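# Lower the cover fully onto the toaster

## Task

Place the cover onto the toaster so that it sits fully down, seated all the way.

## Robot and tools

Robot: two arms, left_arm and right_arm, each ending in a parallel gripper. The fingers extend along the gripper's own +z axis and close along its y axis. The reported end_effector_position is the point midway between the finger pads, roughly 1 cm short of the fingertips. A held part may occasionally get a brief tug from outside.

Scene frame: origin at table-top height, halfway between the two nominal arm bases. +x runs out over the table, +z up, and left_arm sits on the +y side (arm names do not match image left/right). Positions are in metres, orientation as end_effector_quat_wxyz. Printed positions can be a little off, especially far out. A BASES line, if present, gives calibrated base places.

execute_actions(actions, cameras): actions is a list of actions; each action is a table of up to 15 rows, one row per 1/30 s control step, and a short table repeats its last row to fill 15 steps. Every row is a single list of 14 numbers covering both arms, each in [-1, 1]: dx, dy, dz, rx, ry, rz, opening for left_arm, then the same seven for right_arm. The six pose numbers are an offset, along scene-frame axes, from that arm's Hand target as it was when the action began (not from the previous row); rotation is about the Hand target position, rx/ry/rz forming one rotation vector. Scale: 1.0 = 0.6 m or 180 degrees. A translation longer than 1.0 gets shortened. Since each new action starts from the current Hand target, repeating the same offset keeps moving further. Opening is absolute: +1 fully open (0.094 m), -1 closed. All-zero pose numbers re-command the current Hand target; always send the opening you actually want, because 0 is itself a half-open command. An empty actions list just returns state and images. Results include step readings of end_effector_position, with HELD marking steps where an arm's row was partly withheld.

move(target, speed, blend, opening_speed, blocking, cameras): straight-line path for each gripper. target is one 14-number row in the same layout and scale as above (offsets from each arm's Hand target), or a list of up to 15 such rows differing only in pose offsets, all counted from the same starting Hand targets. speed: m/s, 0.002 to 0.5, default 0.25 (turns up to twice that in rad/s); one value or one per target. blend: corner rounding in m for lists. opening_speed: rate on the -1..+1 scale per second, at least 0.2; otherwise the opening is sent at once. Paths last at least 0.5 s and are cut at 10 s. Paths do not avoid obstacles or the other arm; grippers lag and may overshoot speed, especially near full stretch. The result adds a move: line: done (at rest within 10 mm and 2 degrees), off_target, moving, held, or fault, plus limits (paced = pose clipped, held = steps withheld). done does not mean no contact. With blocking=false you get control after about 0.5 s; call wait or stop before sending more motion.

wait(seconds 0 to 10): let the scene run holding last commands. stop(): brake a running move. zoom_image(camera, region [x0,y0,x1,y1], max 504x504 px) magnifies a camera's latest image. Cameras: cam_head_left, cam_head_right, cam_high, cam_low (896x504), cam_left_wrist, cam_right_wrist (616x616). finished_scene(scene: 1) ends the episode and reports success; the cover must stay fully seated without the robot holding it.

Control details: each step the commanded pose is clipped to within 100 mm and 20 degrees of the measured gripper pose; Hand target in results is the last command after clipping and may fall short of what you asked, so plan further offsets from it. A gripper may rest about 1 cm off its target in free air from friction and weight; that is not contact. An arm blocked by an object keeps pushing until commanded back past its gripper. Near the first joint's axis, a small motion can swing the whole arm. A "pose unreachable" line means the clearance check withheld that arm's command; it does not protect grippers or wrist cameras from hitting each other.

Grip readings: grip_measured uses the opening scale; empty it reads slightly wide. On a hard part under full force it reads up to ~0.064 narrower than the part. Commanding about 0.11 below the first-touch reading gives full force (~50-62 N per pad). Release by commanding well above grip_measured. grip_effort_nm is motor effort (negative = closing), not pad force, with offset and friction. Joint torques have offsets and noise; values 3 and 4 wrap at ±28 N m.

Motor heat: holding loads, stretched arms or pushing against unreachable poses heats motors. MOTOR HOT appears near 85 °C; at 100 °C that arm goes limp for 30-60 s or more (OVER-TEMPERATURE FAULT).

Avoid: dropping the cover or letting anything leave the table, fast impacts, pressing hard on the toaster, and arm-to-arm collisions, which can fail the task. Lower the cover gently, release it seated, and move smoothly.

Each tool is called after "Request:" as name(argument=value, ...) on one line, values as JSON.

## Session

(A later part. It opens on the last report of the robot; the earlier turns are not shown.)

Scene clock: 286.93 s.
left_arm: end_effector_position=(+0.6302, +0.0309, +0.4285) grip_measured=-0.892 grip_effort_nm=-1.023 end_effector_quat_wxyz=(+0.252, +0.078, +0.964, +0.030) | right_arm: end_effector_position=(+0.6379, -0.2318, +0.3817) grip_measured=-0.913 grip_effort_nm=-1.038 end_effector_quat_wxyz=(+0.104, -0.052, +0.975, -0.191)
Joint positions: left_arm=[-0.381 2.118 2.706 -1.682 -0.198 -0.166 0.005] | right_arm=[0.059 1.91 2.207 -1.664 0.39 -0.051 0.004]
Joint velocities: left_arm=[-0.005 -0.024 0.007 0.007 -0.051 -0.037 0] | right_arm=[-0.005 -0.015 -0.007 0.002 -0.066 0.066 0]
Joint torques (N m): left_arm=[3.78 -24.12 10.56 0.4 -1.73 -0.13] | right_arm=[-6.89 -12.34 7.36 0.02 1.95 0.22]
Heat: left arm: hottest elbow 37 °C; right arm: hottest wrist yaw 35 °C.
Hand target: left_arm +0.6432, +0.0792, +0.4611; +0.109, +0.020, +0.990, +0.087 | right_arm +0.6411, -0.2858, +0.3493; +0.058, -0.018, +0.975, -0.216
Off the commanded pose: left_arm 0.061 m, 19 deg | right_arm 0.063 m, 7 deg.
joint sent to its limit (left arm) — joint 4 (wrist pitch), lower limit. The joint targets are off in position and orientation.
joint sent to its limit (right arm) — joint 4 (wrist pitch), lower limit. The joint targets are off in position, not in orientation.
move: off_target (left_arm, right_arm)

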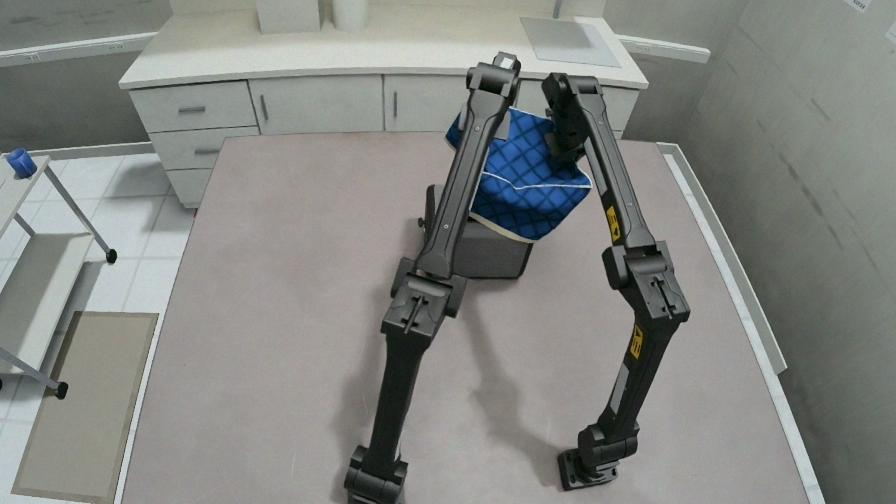

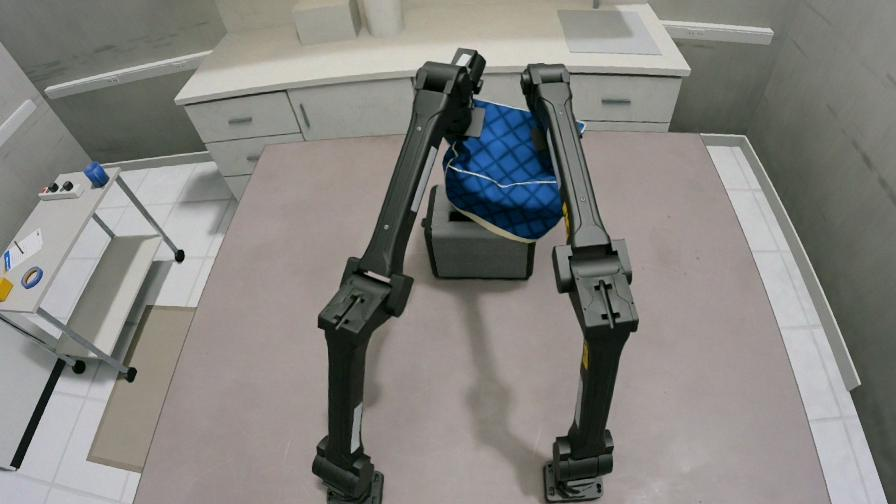

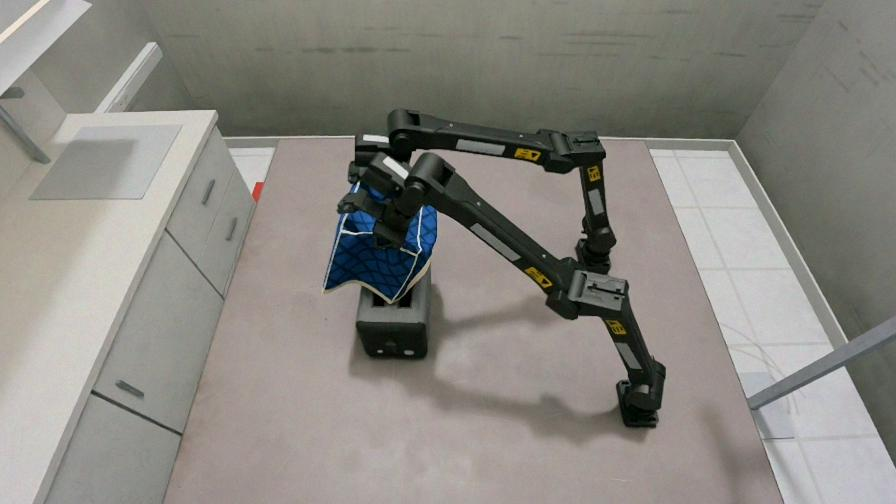

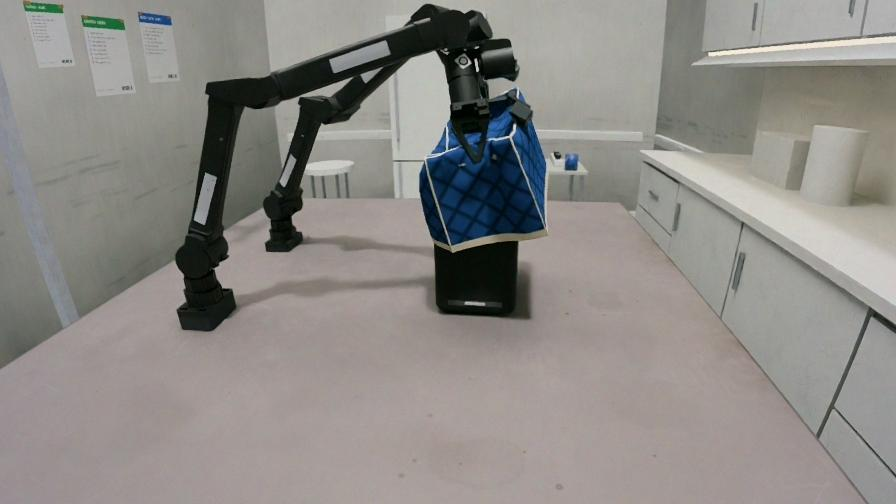

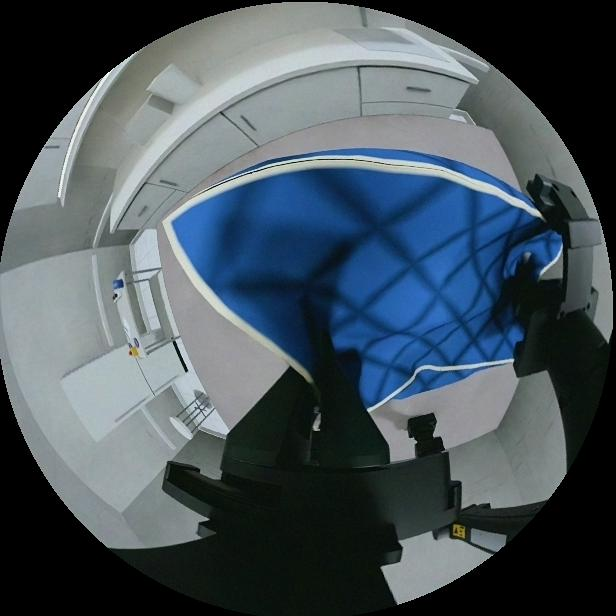

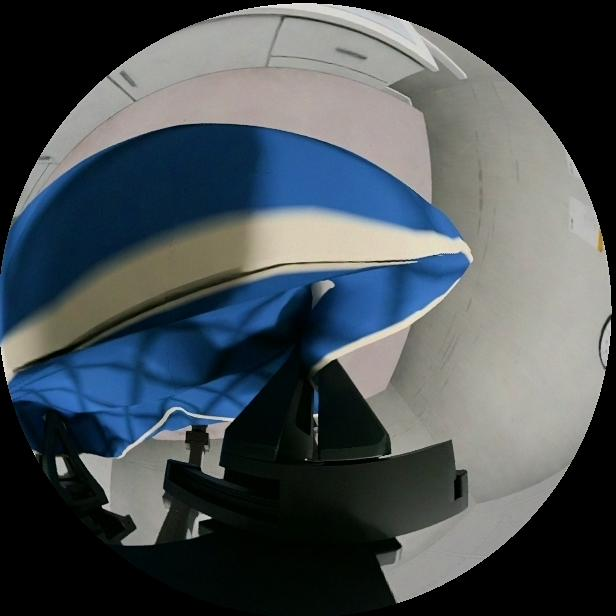

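Request:
move(target=[[-0.03,-0.06,0.02,0,0,0,-1,-0.03,-0.06,0,-0.03,0,0,-1],[-0.03,-0.06,-0.04,0,0,0,-1,-0.03,-0.06,-0.12,-0.03,0,0,-1]], speed=0.1)

Request:
zoom_image(camera="cam_head_right", region=[380, 90, 580, 290])

Request:
zoom_image(camera="cam_head_left", region=[400, 90, 600, 290])

Request:
zoom_image(camera="cam_low", region=[380, 80, 580, 330])

Scene clock: 295.57 s.
left_arm: end_effector_position=(+0.6144, -0.0112, +0.3949) grip_measured=-0.892 grip_effort_nm=-1.028 end_effector_quat_wxyz=(+0.220, +0.078, +0.972, +0.026) | right_arm: end_effector_position=(+0.6329, -0.2586, +0.2999) grip_measured=-0.913 grip_effort_nm=-1.038 end_effector_quat_wxyz=(+0.099, -0.044, +0.966, -0.236)
Joint positions: left_arm=[-0.445 2.123 2.636 -1.682 -0.201 -0.239 0.005] | right_arm=[0.039 1.85 1.883 -1.402 0.48 -0.064 0.004]
Joint velocities: left_arm=[-0.005 0.005 0.002 -0.012 0.007 -0.066 0.001] | right_arm=[0.005 -0.015 -0.017 -0.022 -0.11 0.022 -0.001]
Joint torques (N m): left_arm=[4.66 -26.99 8.68 0.36 -1.88 -0.1] | right_arm=[-7.94 -14.15 6.23 0.21 1.97 -0.16]
Heat: left arm: hottest elbow 37 °C; right arm: hottest wrist yaw 35 °C.
Hand target: left_arm +0.6251, +0.0438, +0.4361; +0.108, +0.019, +0.990, +0.087 | right_arm +0.6219, -0.3218, +0.2777; +0.057, -0.021, +0.963, -0.262
Off the commanded pose: left_arm 0.070 m, 16 deg | right_arm 0.068 m, 6 deg.
joint sent to its limit (left arm) — joint 4 (wrist pitch), lower limit. The joint targets are off in position and orientation.
move: off_target (left_arm, right_arm); limits=paced

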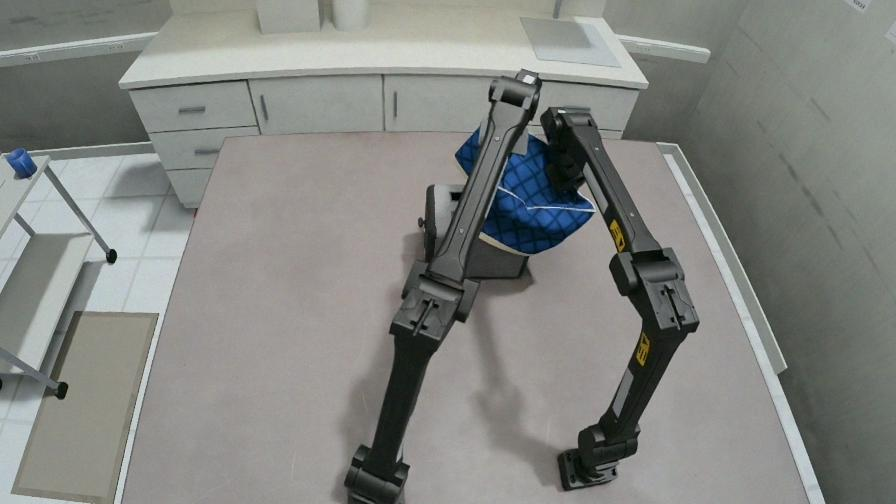

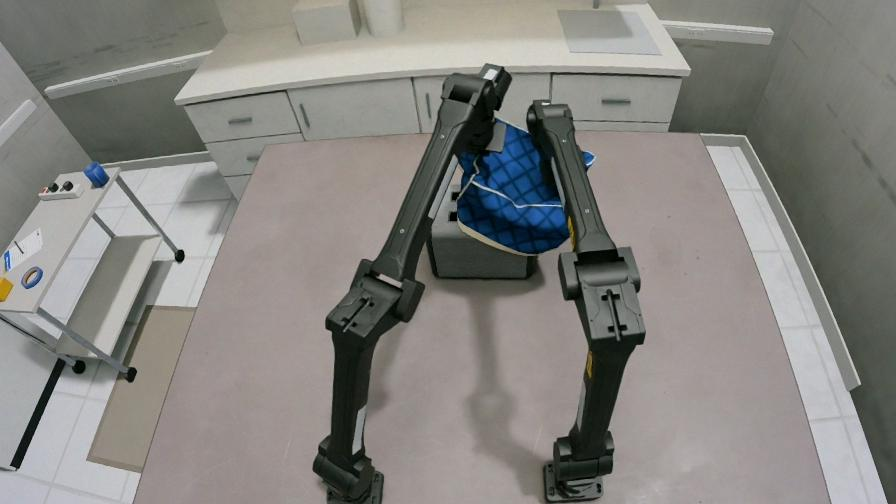

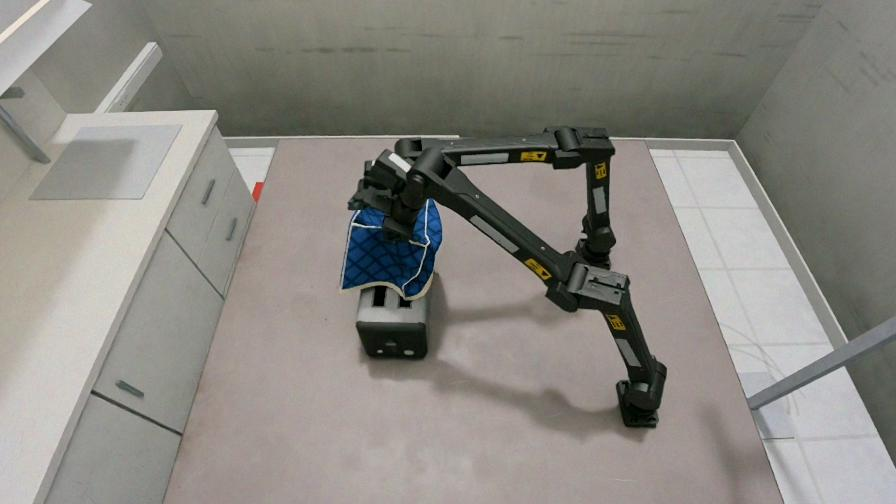

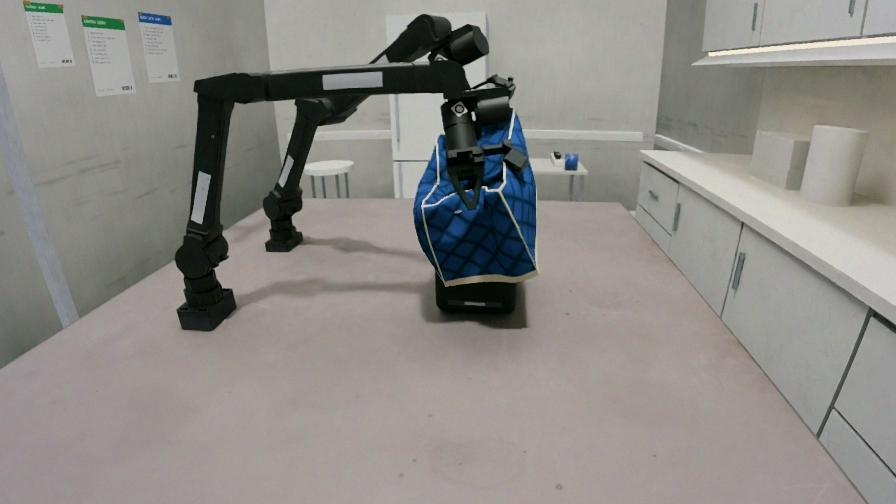

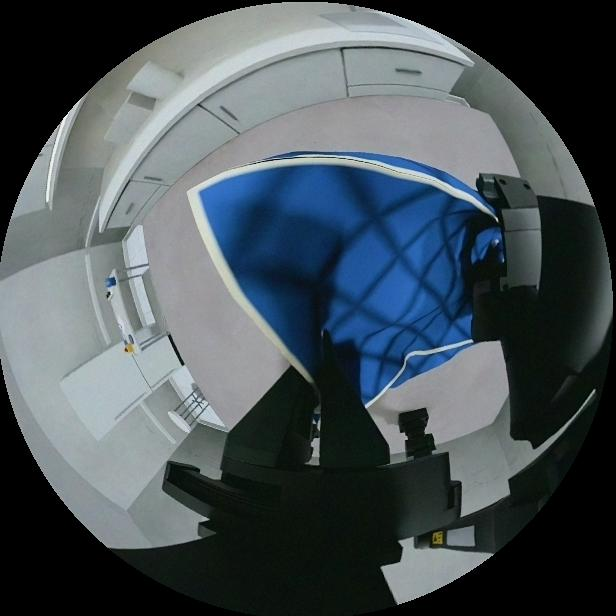

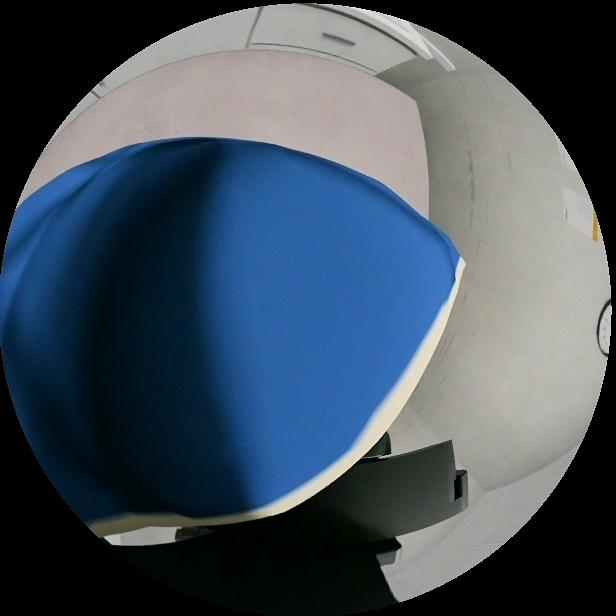

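Scaled by 2.520.

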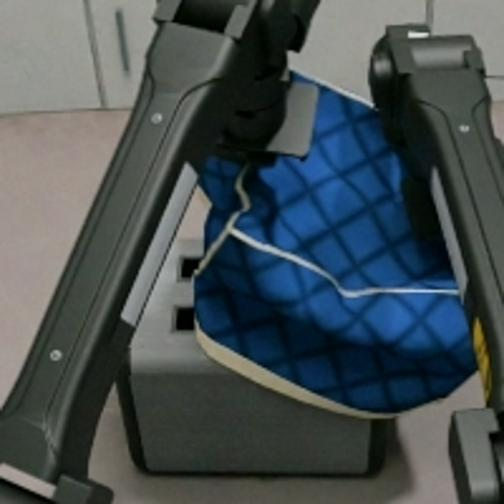

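Scaled by 2.520.

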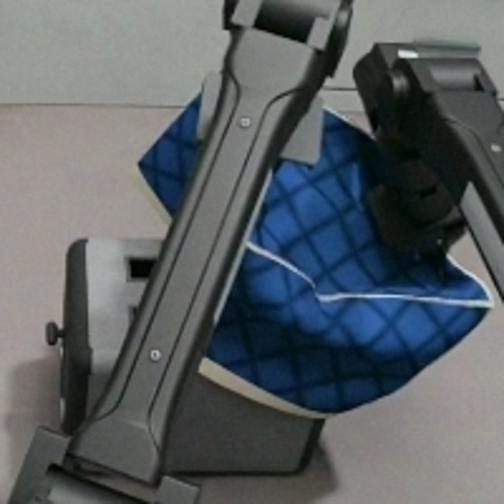

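Scaled by 2.016.

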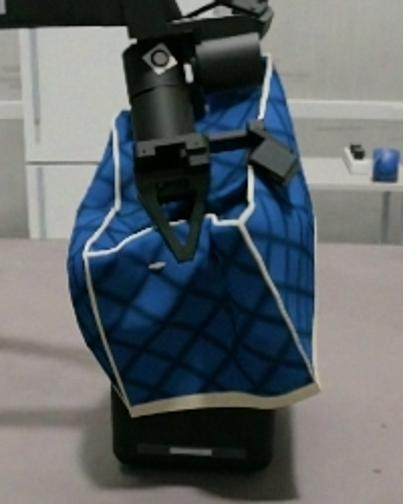

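Request:
move(target=[[0,0.06,0.08,0,0,0,-1,0,0.04,-0.04,0.03,0,0,-1],[0,0.22,0.1,0.02,0,0,-1,0,0.1,-0.08,0.03,0,0,-1],[0,0.26,0.0,0.02,0,0,-1,0,0.12,-0.12,0.03,0,0,-1]], speed=0.1)

Request:
zoom_image(camera="cam_head_right", region=[380, 90, 580, 290])

Request:
zoom_image(camera="cam_head_left", region=[400, 90, 600, 290])

Request:
zoom_image(camera="cam_low", region=[380, 80, 580, 330])

Scene clock: 306.20 s.
left_arm: end_effector_position=(+0.6017, +0.0339, +0.3392) grip_measured=-0.892 grip_effort_nm=-1.028 end_effector_quat_wxyz=(+0.147, +0.084, +0.982, +0.083) | right_arm: end_effector_position=(+0.6253, -0.2107, +0.2447) grip_measured=-0.913 grip_effort_nm=-1.033 end_effector_quat_wxyz=(+0.100, -0.042, +0.975, -0.193)
Joint positions: left_arm=[-0.404 2.068 2.412 -1.682 -0.247 -0.2 0.005] | right_arm=[0.099 1.849 1.755 -1.302 0.404 0.014 0.004]
Joint velocities: left_arm=[0.005 -0.005 -0.002 -0.007 -0.022 -0.066 -0.001] | right_arm=[-0.005 0.005 -0.017 -0.007 -0.022 0.125 0]
Joint torques (N m): left_arm=[7.77 -29.16 7.95 0.09 -1.75 0.13] | right_arm=[-5.07 -11.93 6.32 0.35 1.66 0.29]
Heat: left arm: hottest elbow 38 °C; right arm: hottest shoulder 35 °C.
Hand target: left_arm +0.6139, +0.1189, +0.3900; +0.108, +0.021, +0.987, +0.118 | right_arm +0.6206, -0.2495, +0.2057; +0.058, -0.018, +0.975, -0.215
Off the commanded pose: left_arm 0.194 m, 9 deg; position clipped | right_arm 0.055 m, 6 deg.
joint sent to its limit (left arm) — joint 4 (wrist pitch), lower limit. The joint targets are off in position and orientation.
move: off_target (left_arm, right_arm); limits=paced

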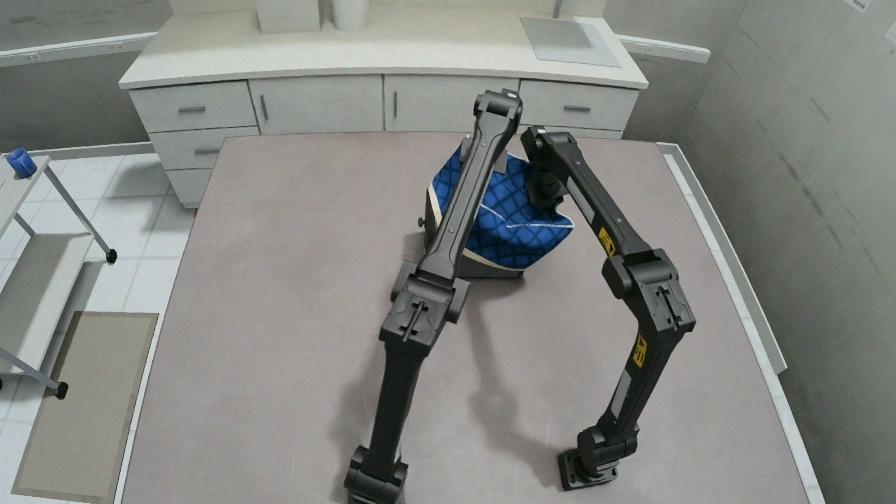

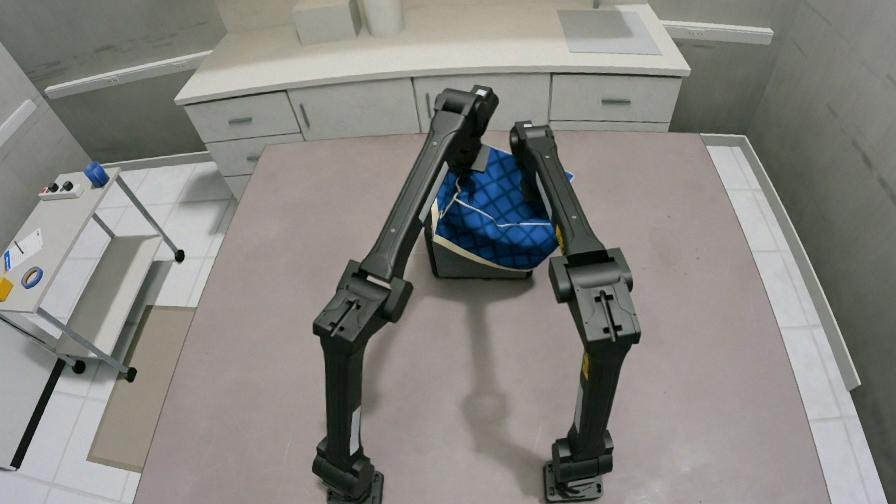

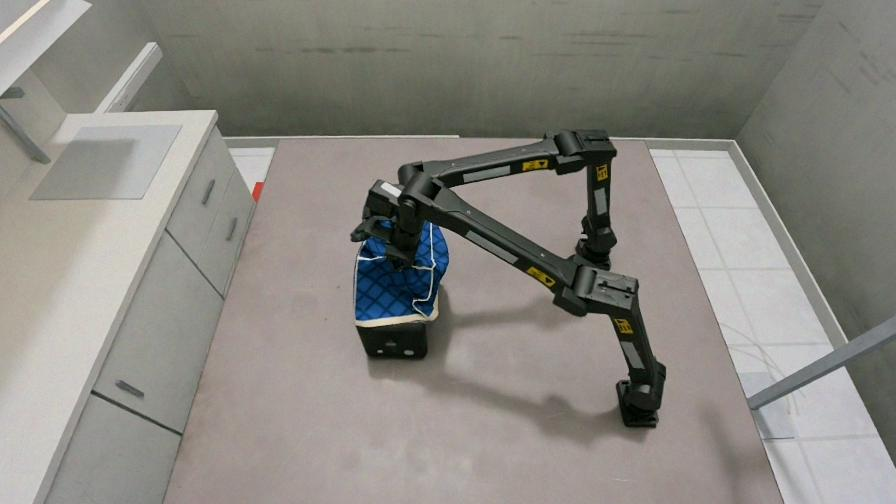

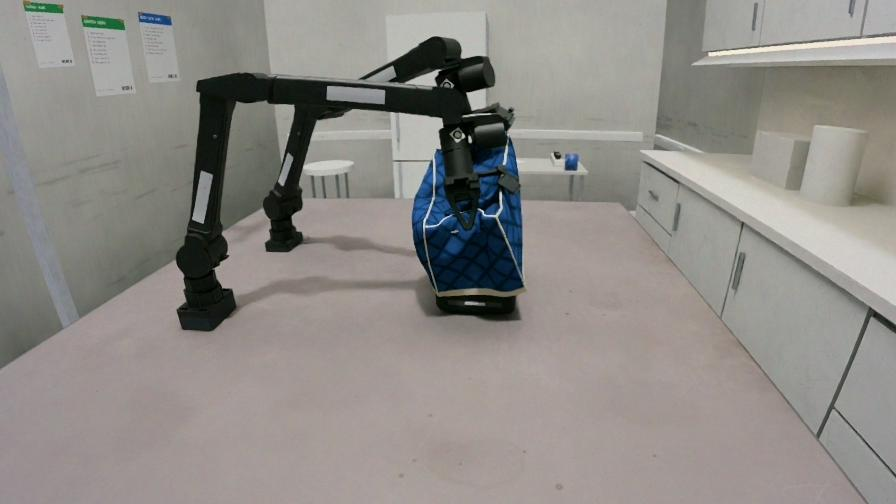

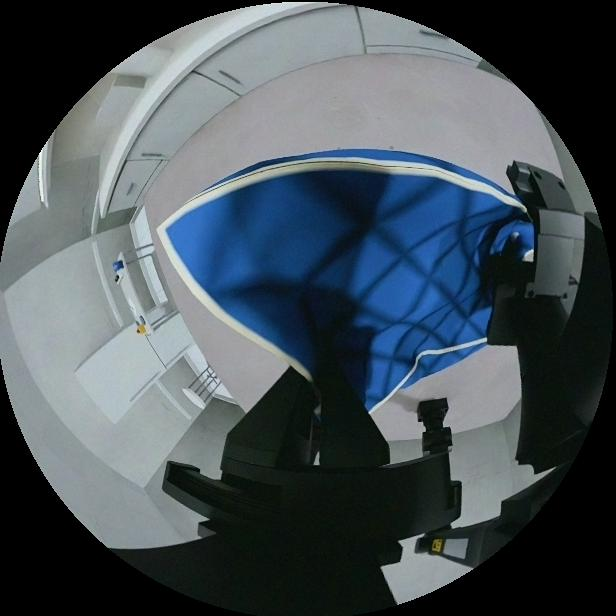

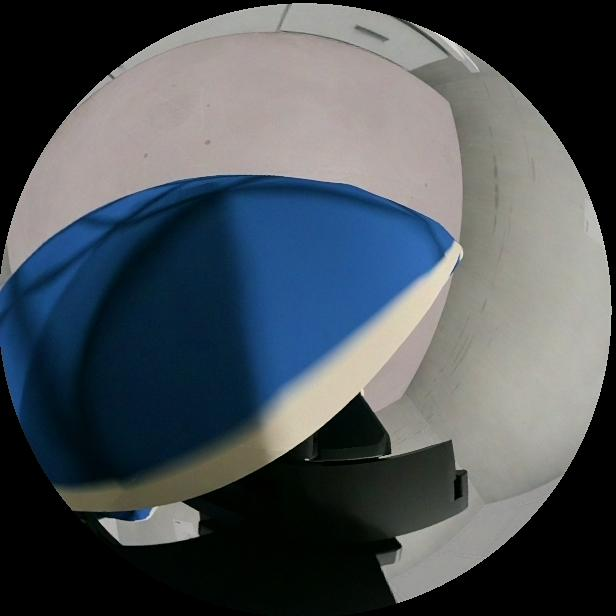

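Scaled by 2.520.

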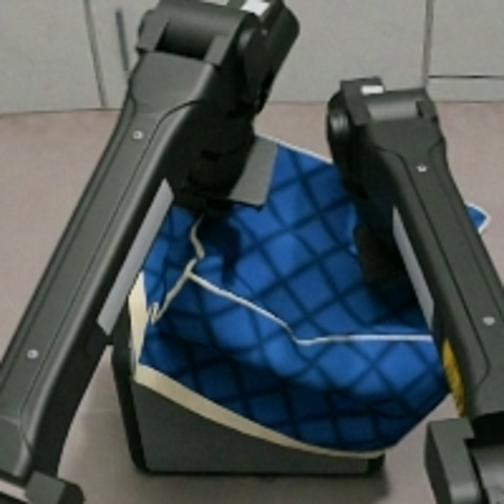

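Scaled by 2.520.

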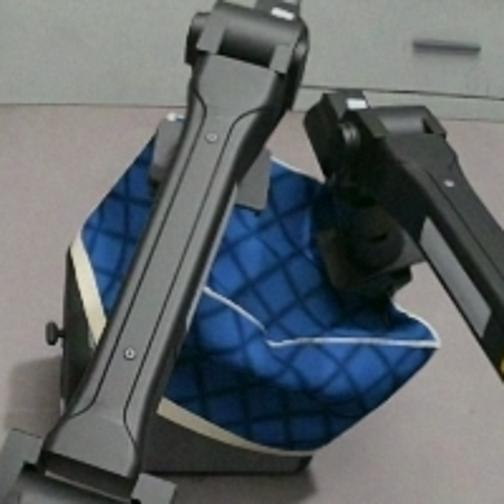

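Scaled by 2.016.

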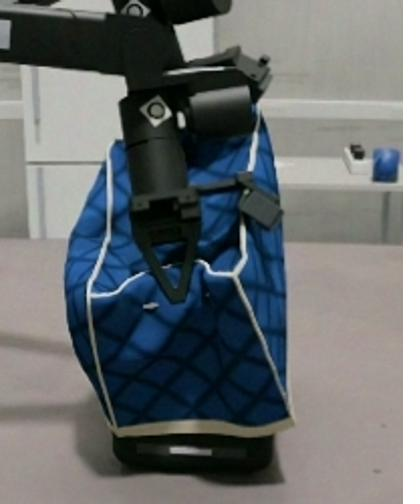

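Request:
move(target=[[0,0.06,0.08,0,0,0,-1,0,0.05,-0.02,0,0,0,-1],[0,0.12,0.08,0,0,0,-1,0,0.08,-0.04,0,0,0,-1],[0,0.16,-0.04,0,0,0,-1,0,0.08,-0.06,0,0,0,-1]], speed=0.1)

Request:
zoom_image(camera="cam_head_right", region=[380, 90, 580, 290])

Request:
zoom_image(camera="cam_head_left", region=[400, 90, 600, 290])

Request:
zoom_image(camera="cam_low", region=[380, 80, 580, 330])

Scene clock: 315.83 s.
left_arm: end_effector_position=(+0.5986, +0.0808, +0.3144) grip_measured=-0.892 grip_effort_nm=-1.033 end_effector_quat_wxyz=(+0.105, +0.080, +0.987, +0.092) | right_arm: end_effector_position=(+0.6241, -0.1682, +0.2299) grip_measured=-0.913 grip_effort_nm=-1.033 end_effector_quat_wxyz=(+0.117, -0.034, +0.974, -0.190)
Joint positions: left_arm=[-0.336 2.039 2.308 -1.678 -0.229 -0.151 0.005] | right_arm=[0.171 1.856 1.724 -1.262 0.416 0.101 0.004]
Joint velocities: left_arm=[-0.005 -0.005 -0.002 0.002 -0.007 -0.037 -0.001] | right_arm=[-0.005 -0.024 0.017 -0.012 -0.007 -0.022 0]
Joint torques (N m): left_arm=[9 -27.63 7.38 -0.21 -1.93 0.15] | right_arm=[-4.25 -10.05 5.64 0.27 1.31 0.31]
Heat: left arm: hottest shoulder 38 °C; right arm: hottest shoulder 35 °C.
Hand target: left_arm +0.6096, +0.1731, +0.3507; +0.108, +0.020, +0.987, +0.119 | right_arm +0.6197, -0.2011, +0.1693; +0.058, -0.018, +0.975, -0.214
Off the commanded pose: left_arm 0.144 m, 7 deg; position clipped | right_arm 0.069 m, 7 deg.
joint sent to its limit (left arm) — joint 4 (wrist pitch), lower limit. The joint targets are off in position, not in orientation.
move: off_target (left_arm, right_arm); limits=paced

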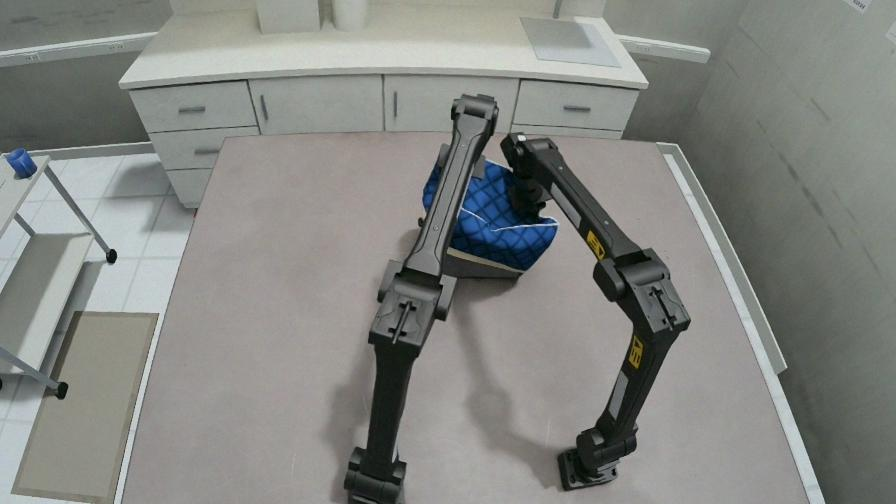

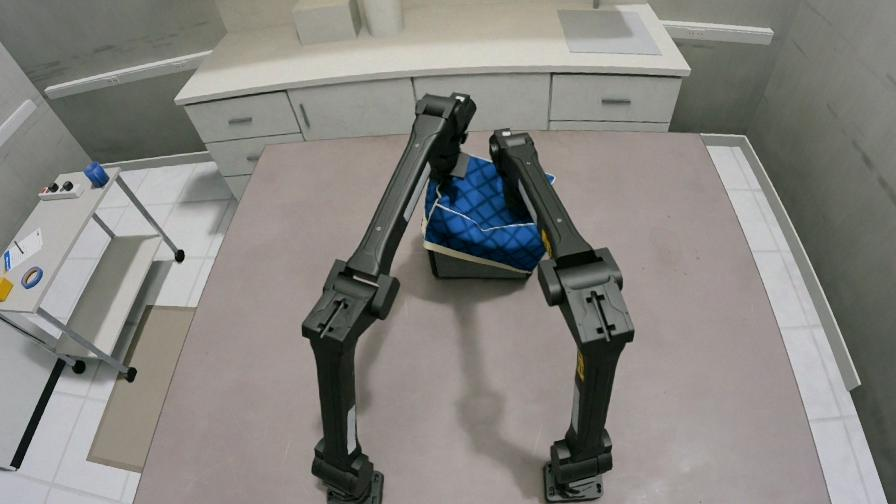

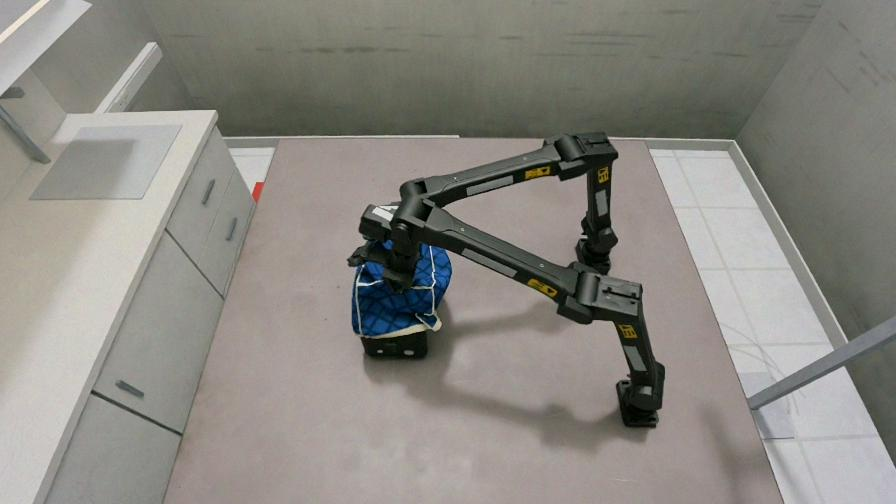

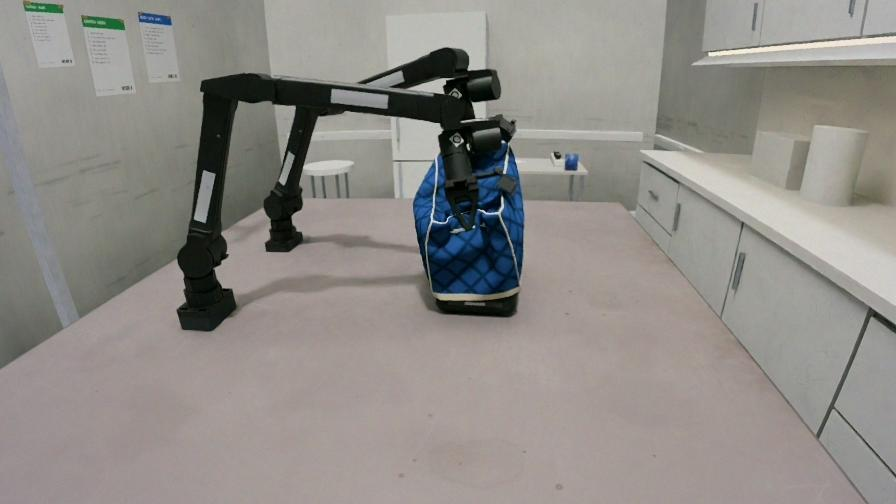

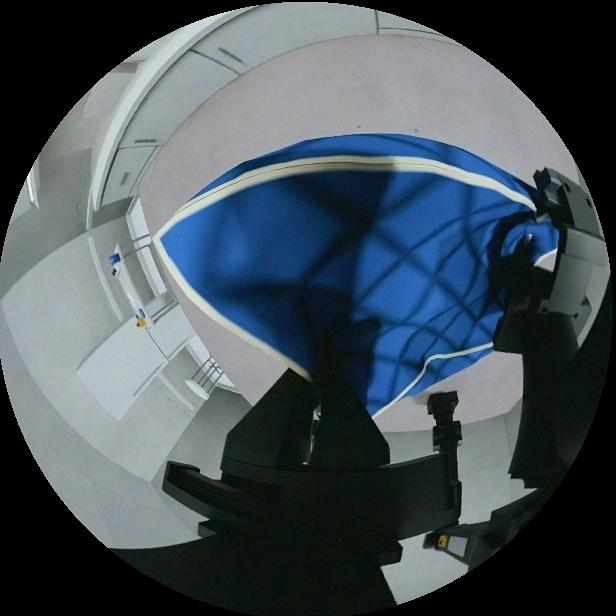

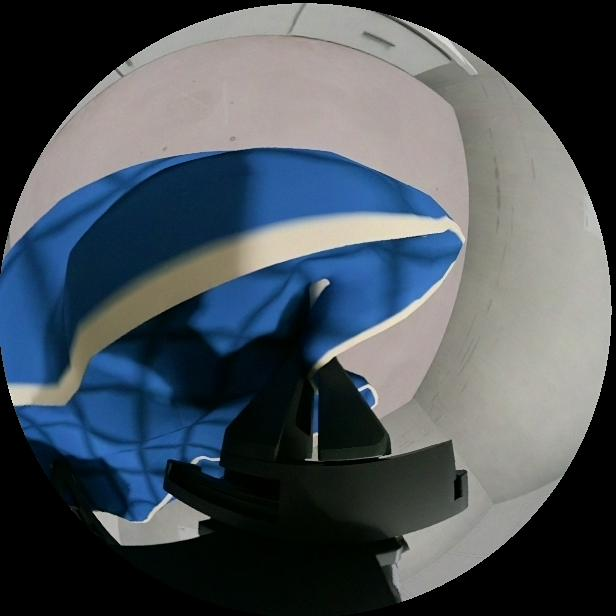

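Scaled by 2.520.

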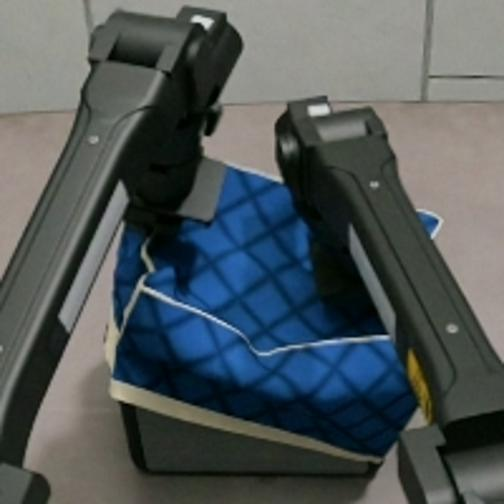

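Scaled by 2.520.

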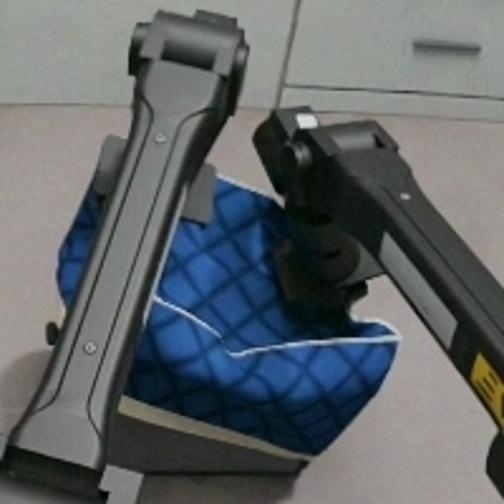

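Scaled by 2.016.

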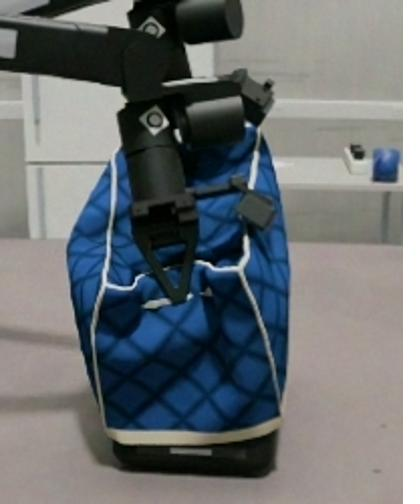

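Request:
move(target=[[0,0.03,0,0,0,0,-1,0,0.0,0.0,0,0,0,-1],[0,0.03,-0.14,0,0,0,-1,0,-0.01,-0.06,0,0,0,-1],[0,0.03,-0.24,0,0,0,-1,0,-0.01,-0.06,0,0,0,-1]], speed=0.08)

Request:
zoom_image(camera="cam_head_right", region=[380, 90, 580, 290])

Request:
zoom_image(camera="cam_head_left", region=[400, 90, 600, 290])

Request:
zoom_image(camera="cam_low", region=[380, 80, 580, 330])

Scene clock: 323.73 s.
left_arm: end_effector_position=(+0.5916, +0.0924, +0.2696) grip_measured=-0.892 grip_effort_nm=-1.033 end_effector_quat_wxyz=(+0.160, +0.074, +0.981, +0.079) | right_arm: end_effector_position=(+0.6251, -0.1669, +0.2246) grip_measured=-0.913 grip_effort_nm=-1.033 end_effector_quat_wxyz=(+0.138, -0.030, +0.972, -0.187)
Joint positions: left_arm=[-0.322 1.882 1.929 -1.338 -0.228 -0.135 0.005] | right_arm=[0.173 1.836 1.675 -1.19 0.418 0.101 0.004]
Joint velocities: left_arm=[-0.005 -0.005 -0.017 -0.012 -0.051 0.007 0.002] | right_arm=[-0.005 0.005 -0.017 -0.017 0.007 -0.022 0]
Joint torques (N m): left_arm=[8.41 -16.62 4.45 -0.09 -1.66 -0.01] | right_arm=[-5.13 -7.82 3.3 0.83 1.18 0.21]
Heat: left arm: hottest shoulder 38 °C; right arm: hottest shoulder 34 °C.
Hand target: left_arm +0.6063, +0.1763, +0.2175; +0.109, +0.020, +0.987, +0.119 | right_arm +0.6192, -0.2071, +0.1334; +0.058, -0.018, +0.975, -0.214
Off the commanded pose: left_arm 0.118 m, 10 deg; position clipped | right_arm 0.100 m, 10 deg.
move: off_target (left_arm, right_arm); limits=paced

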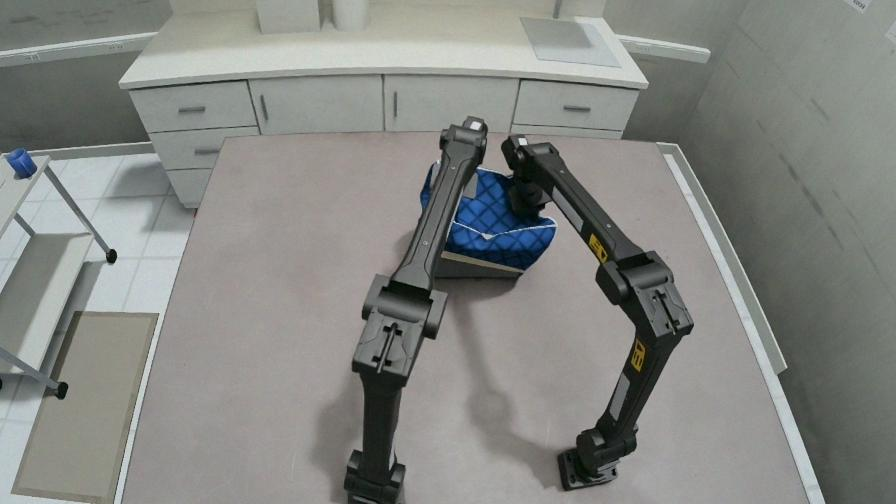

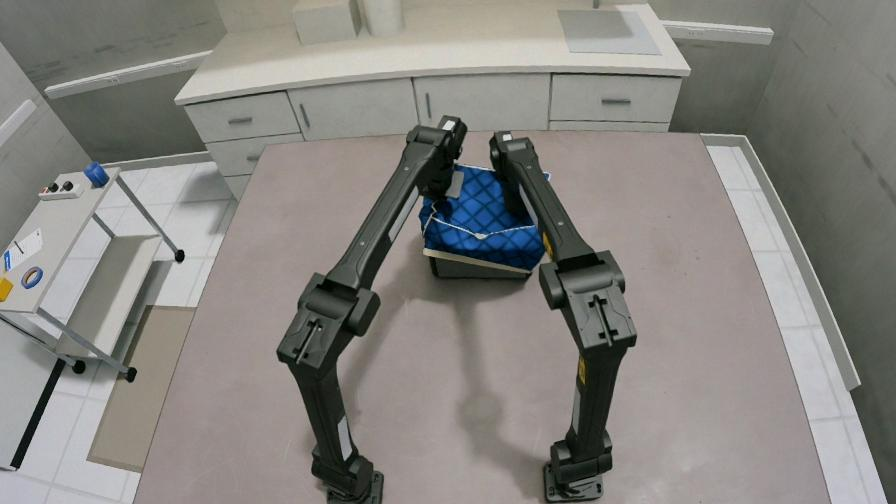

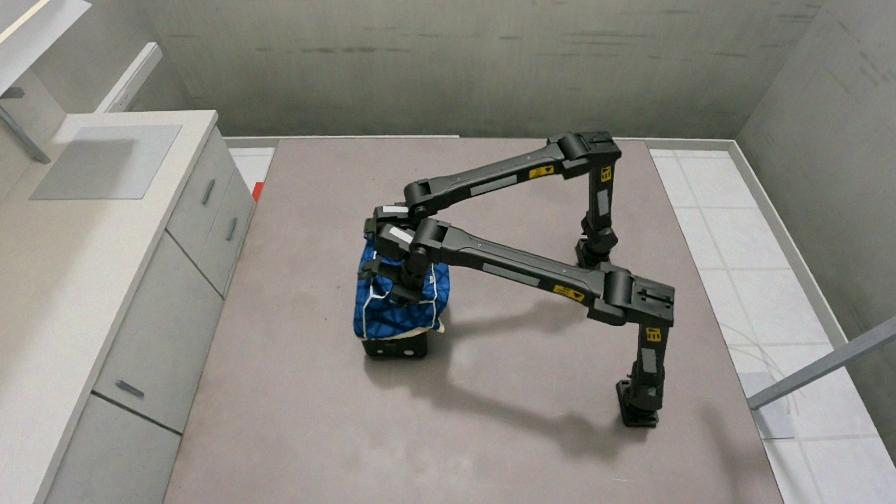

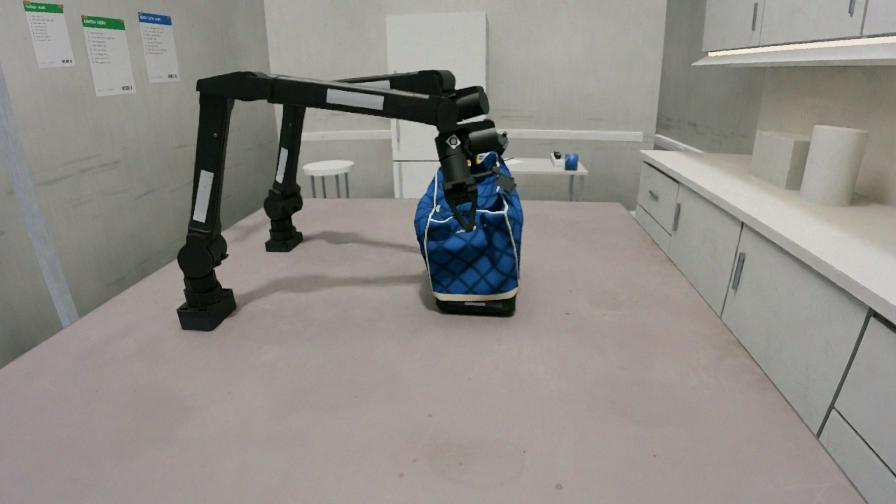

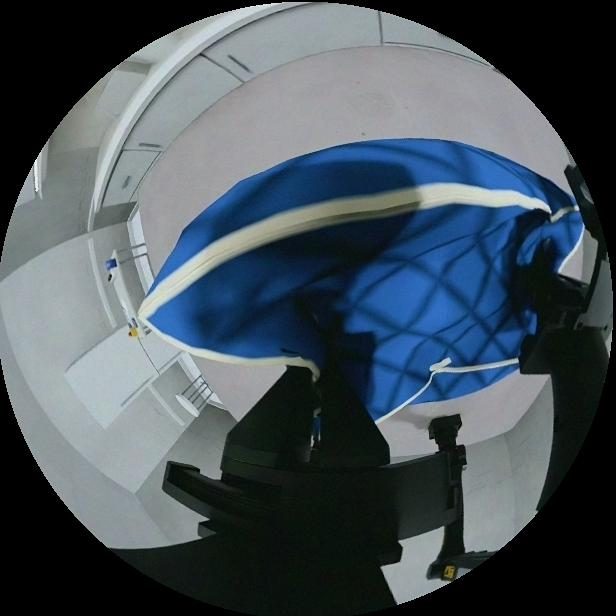

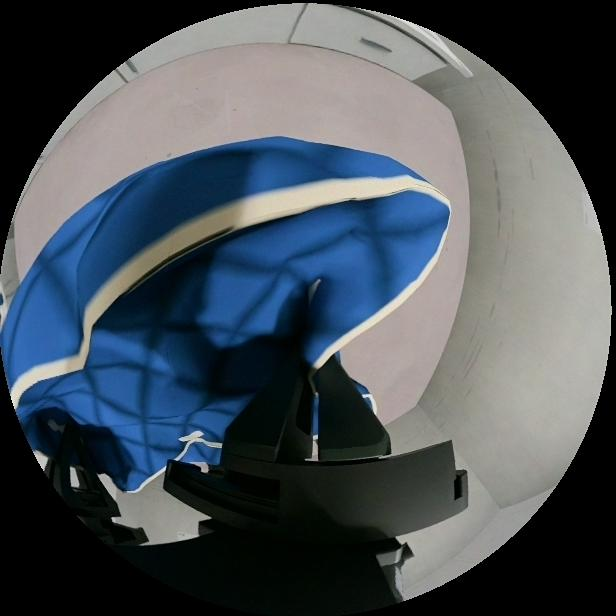

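Scaled by 2.520.

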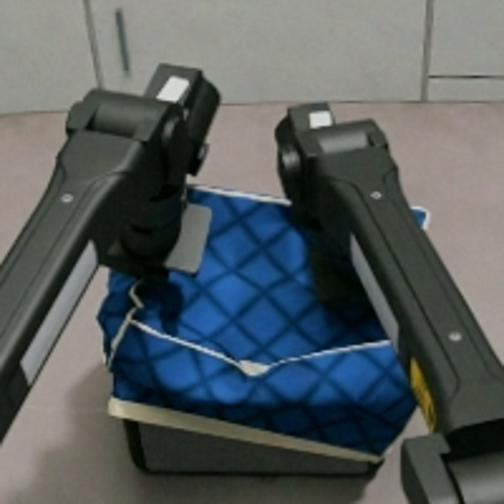

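Scaled by 2.520.

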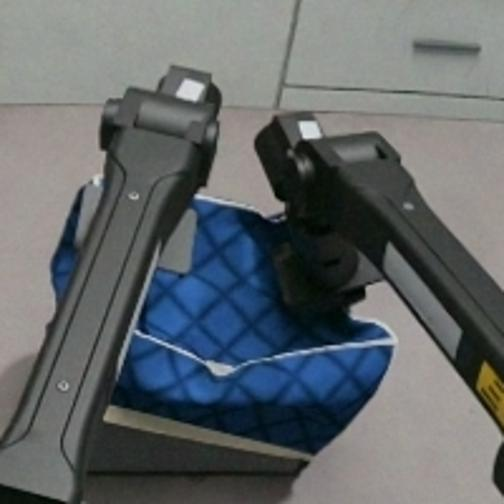

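Scaled by 2.016.

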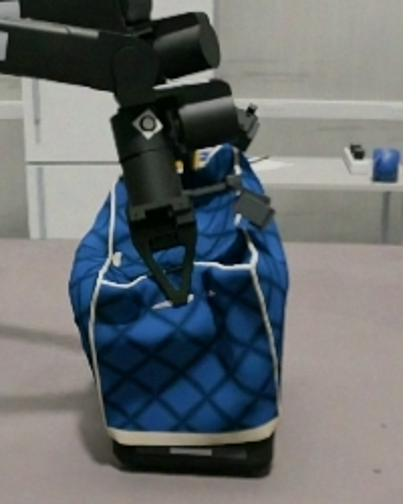

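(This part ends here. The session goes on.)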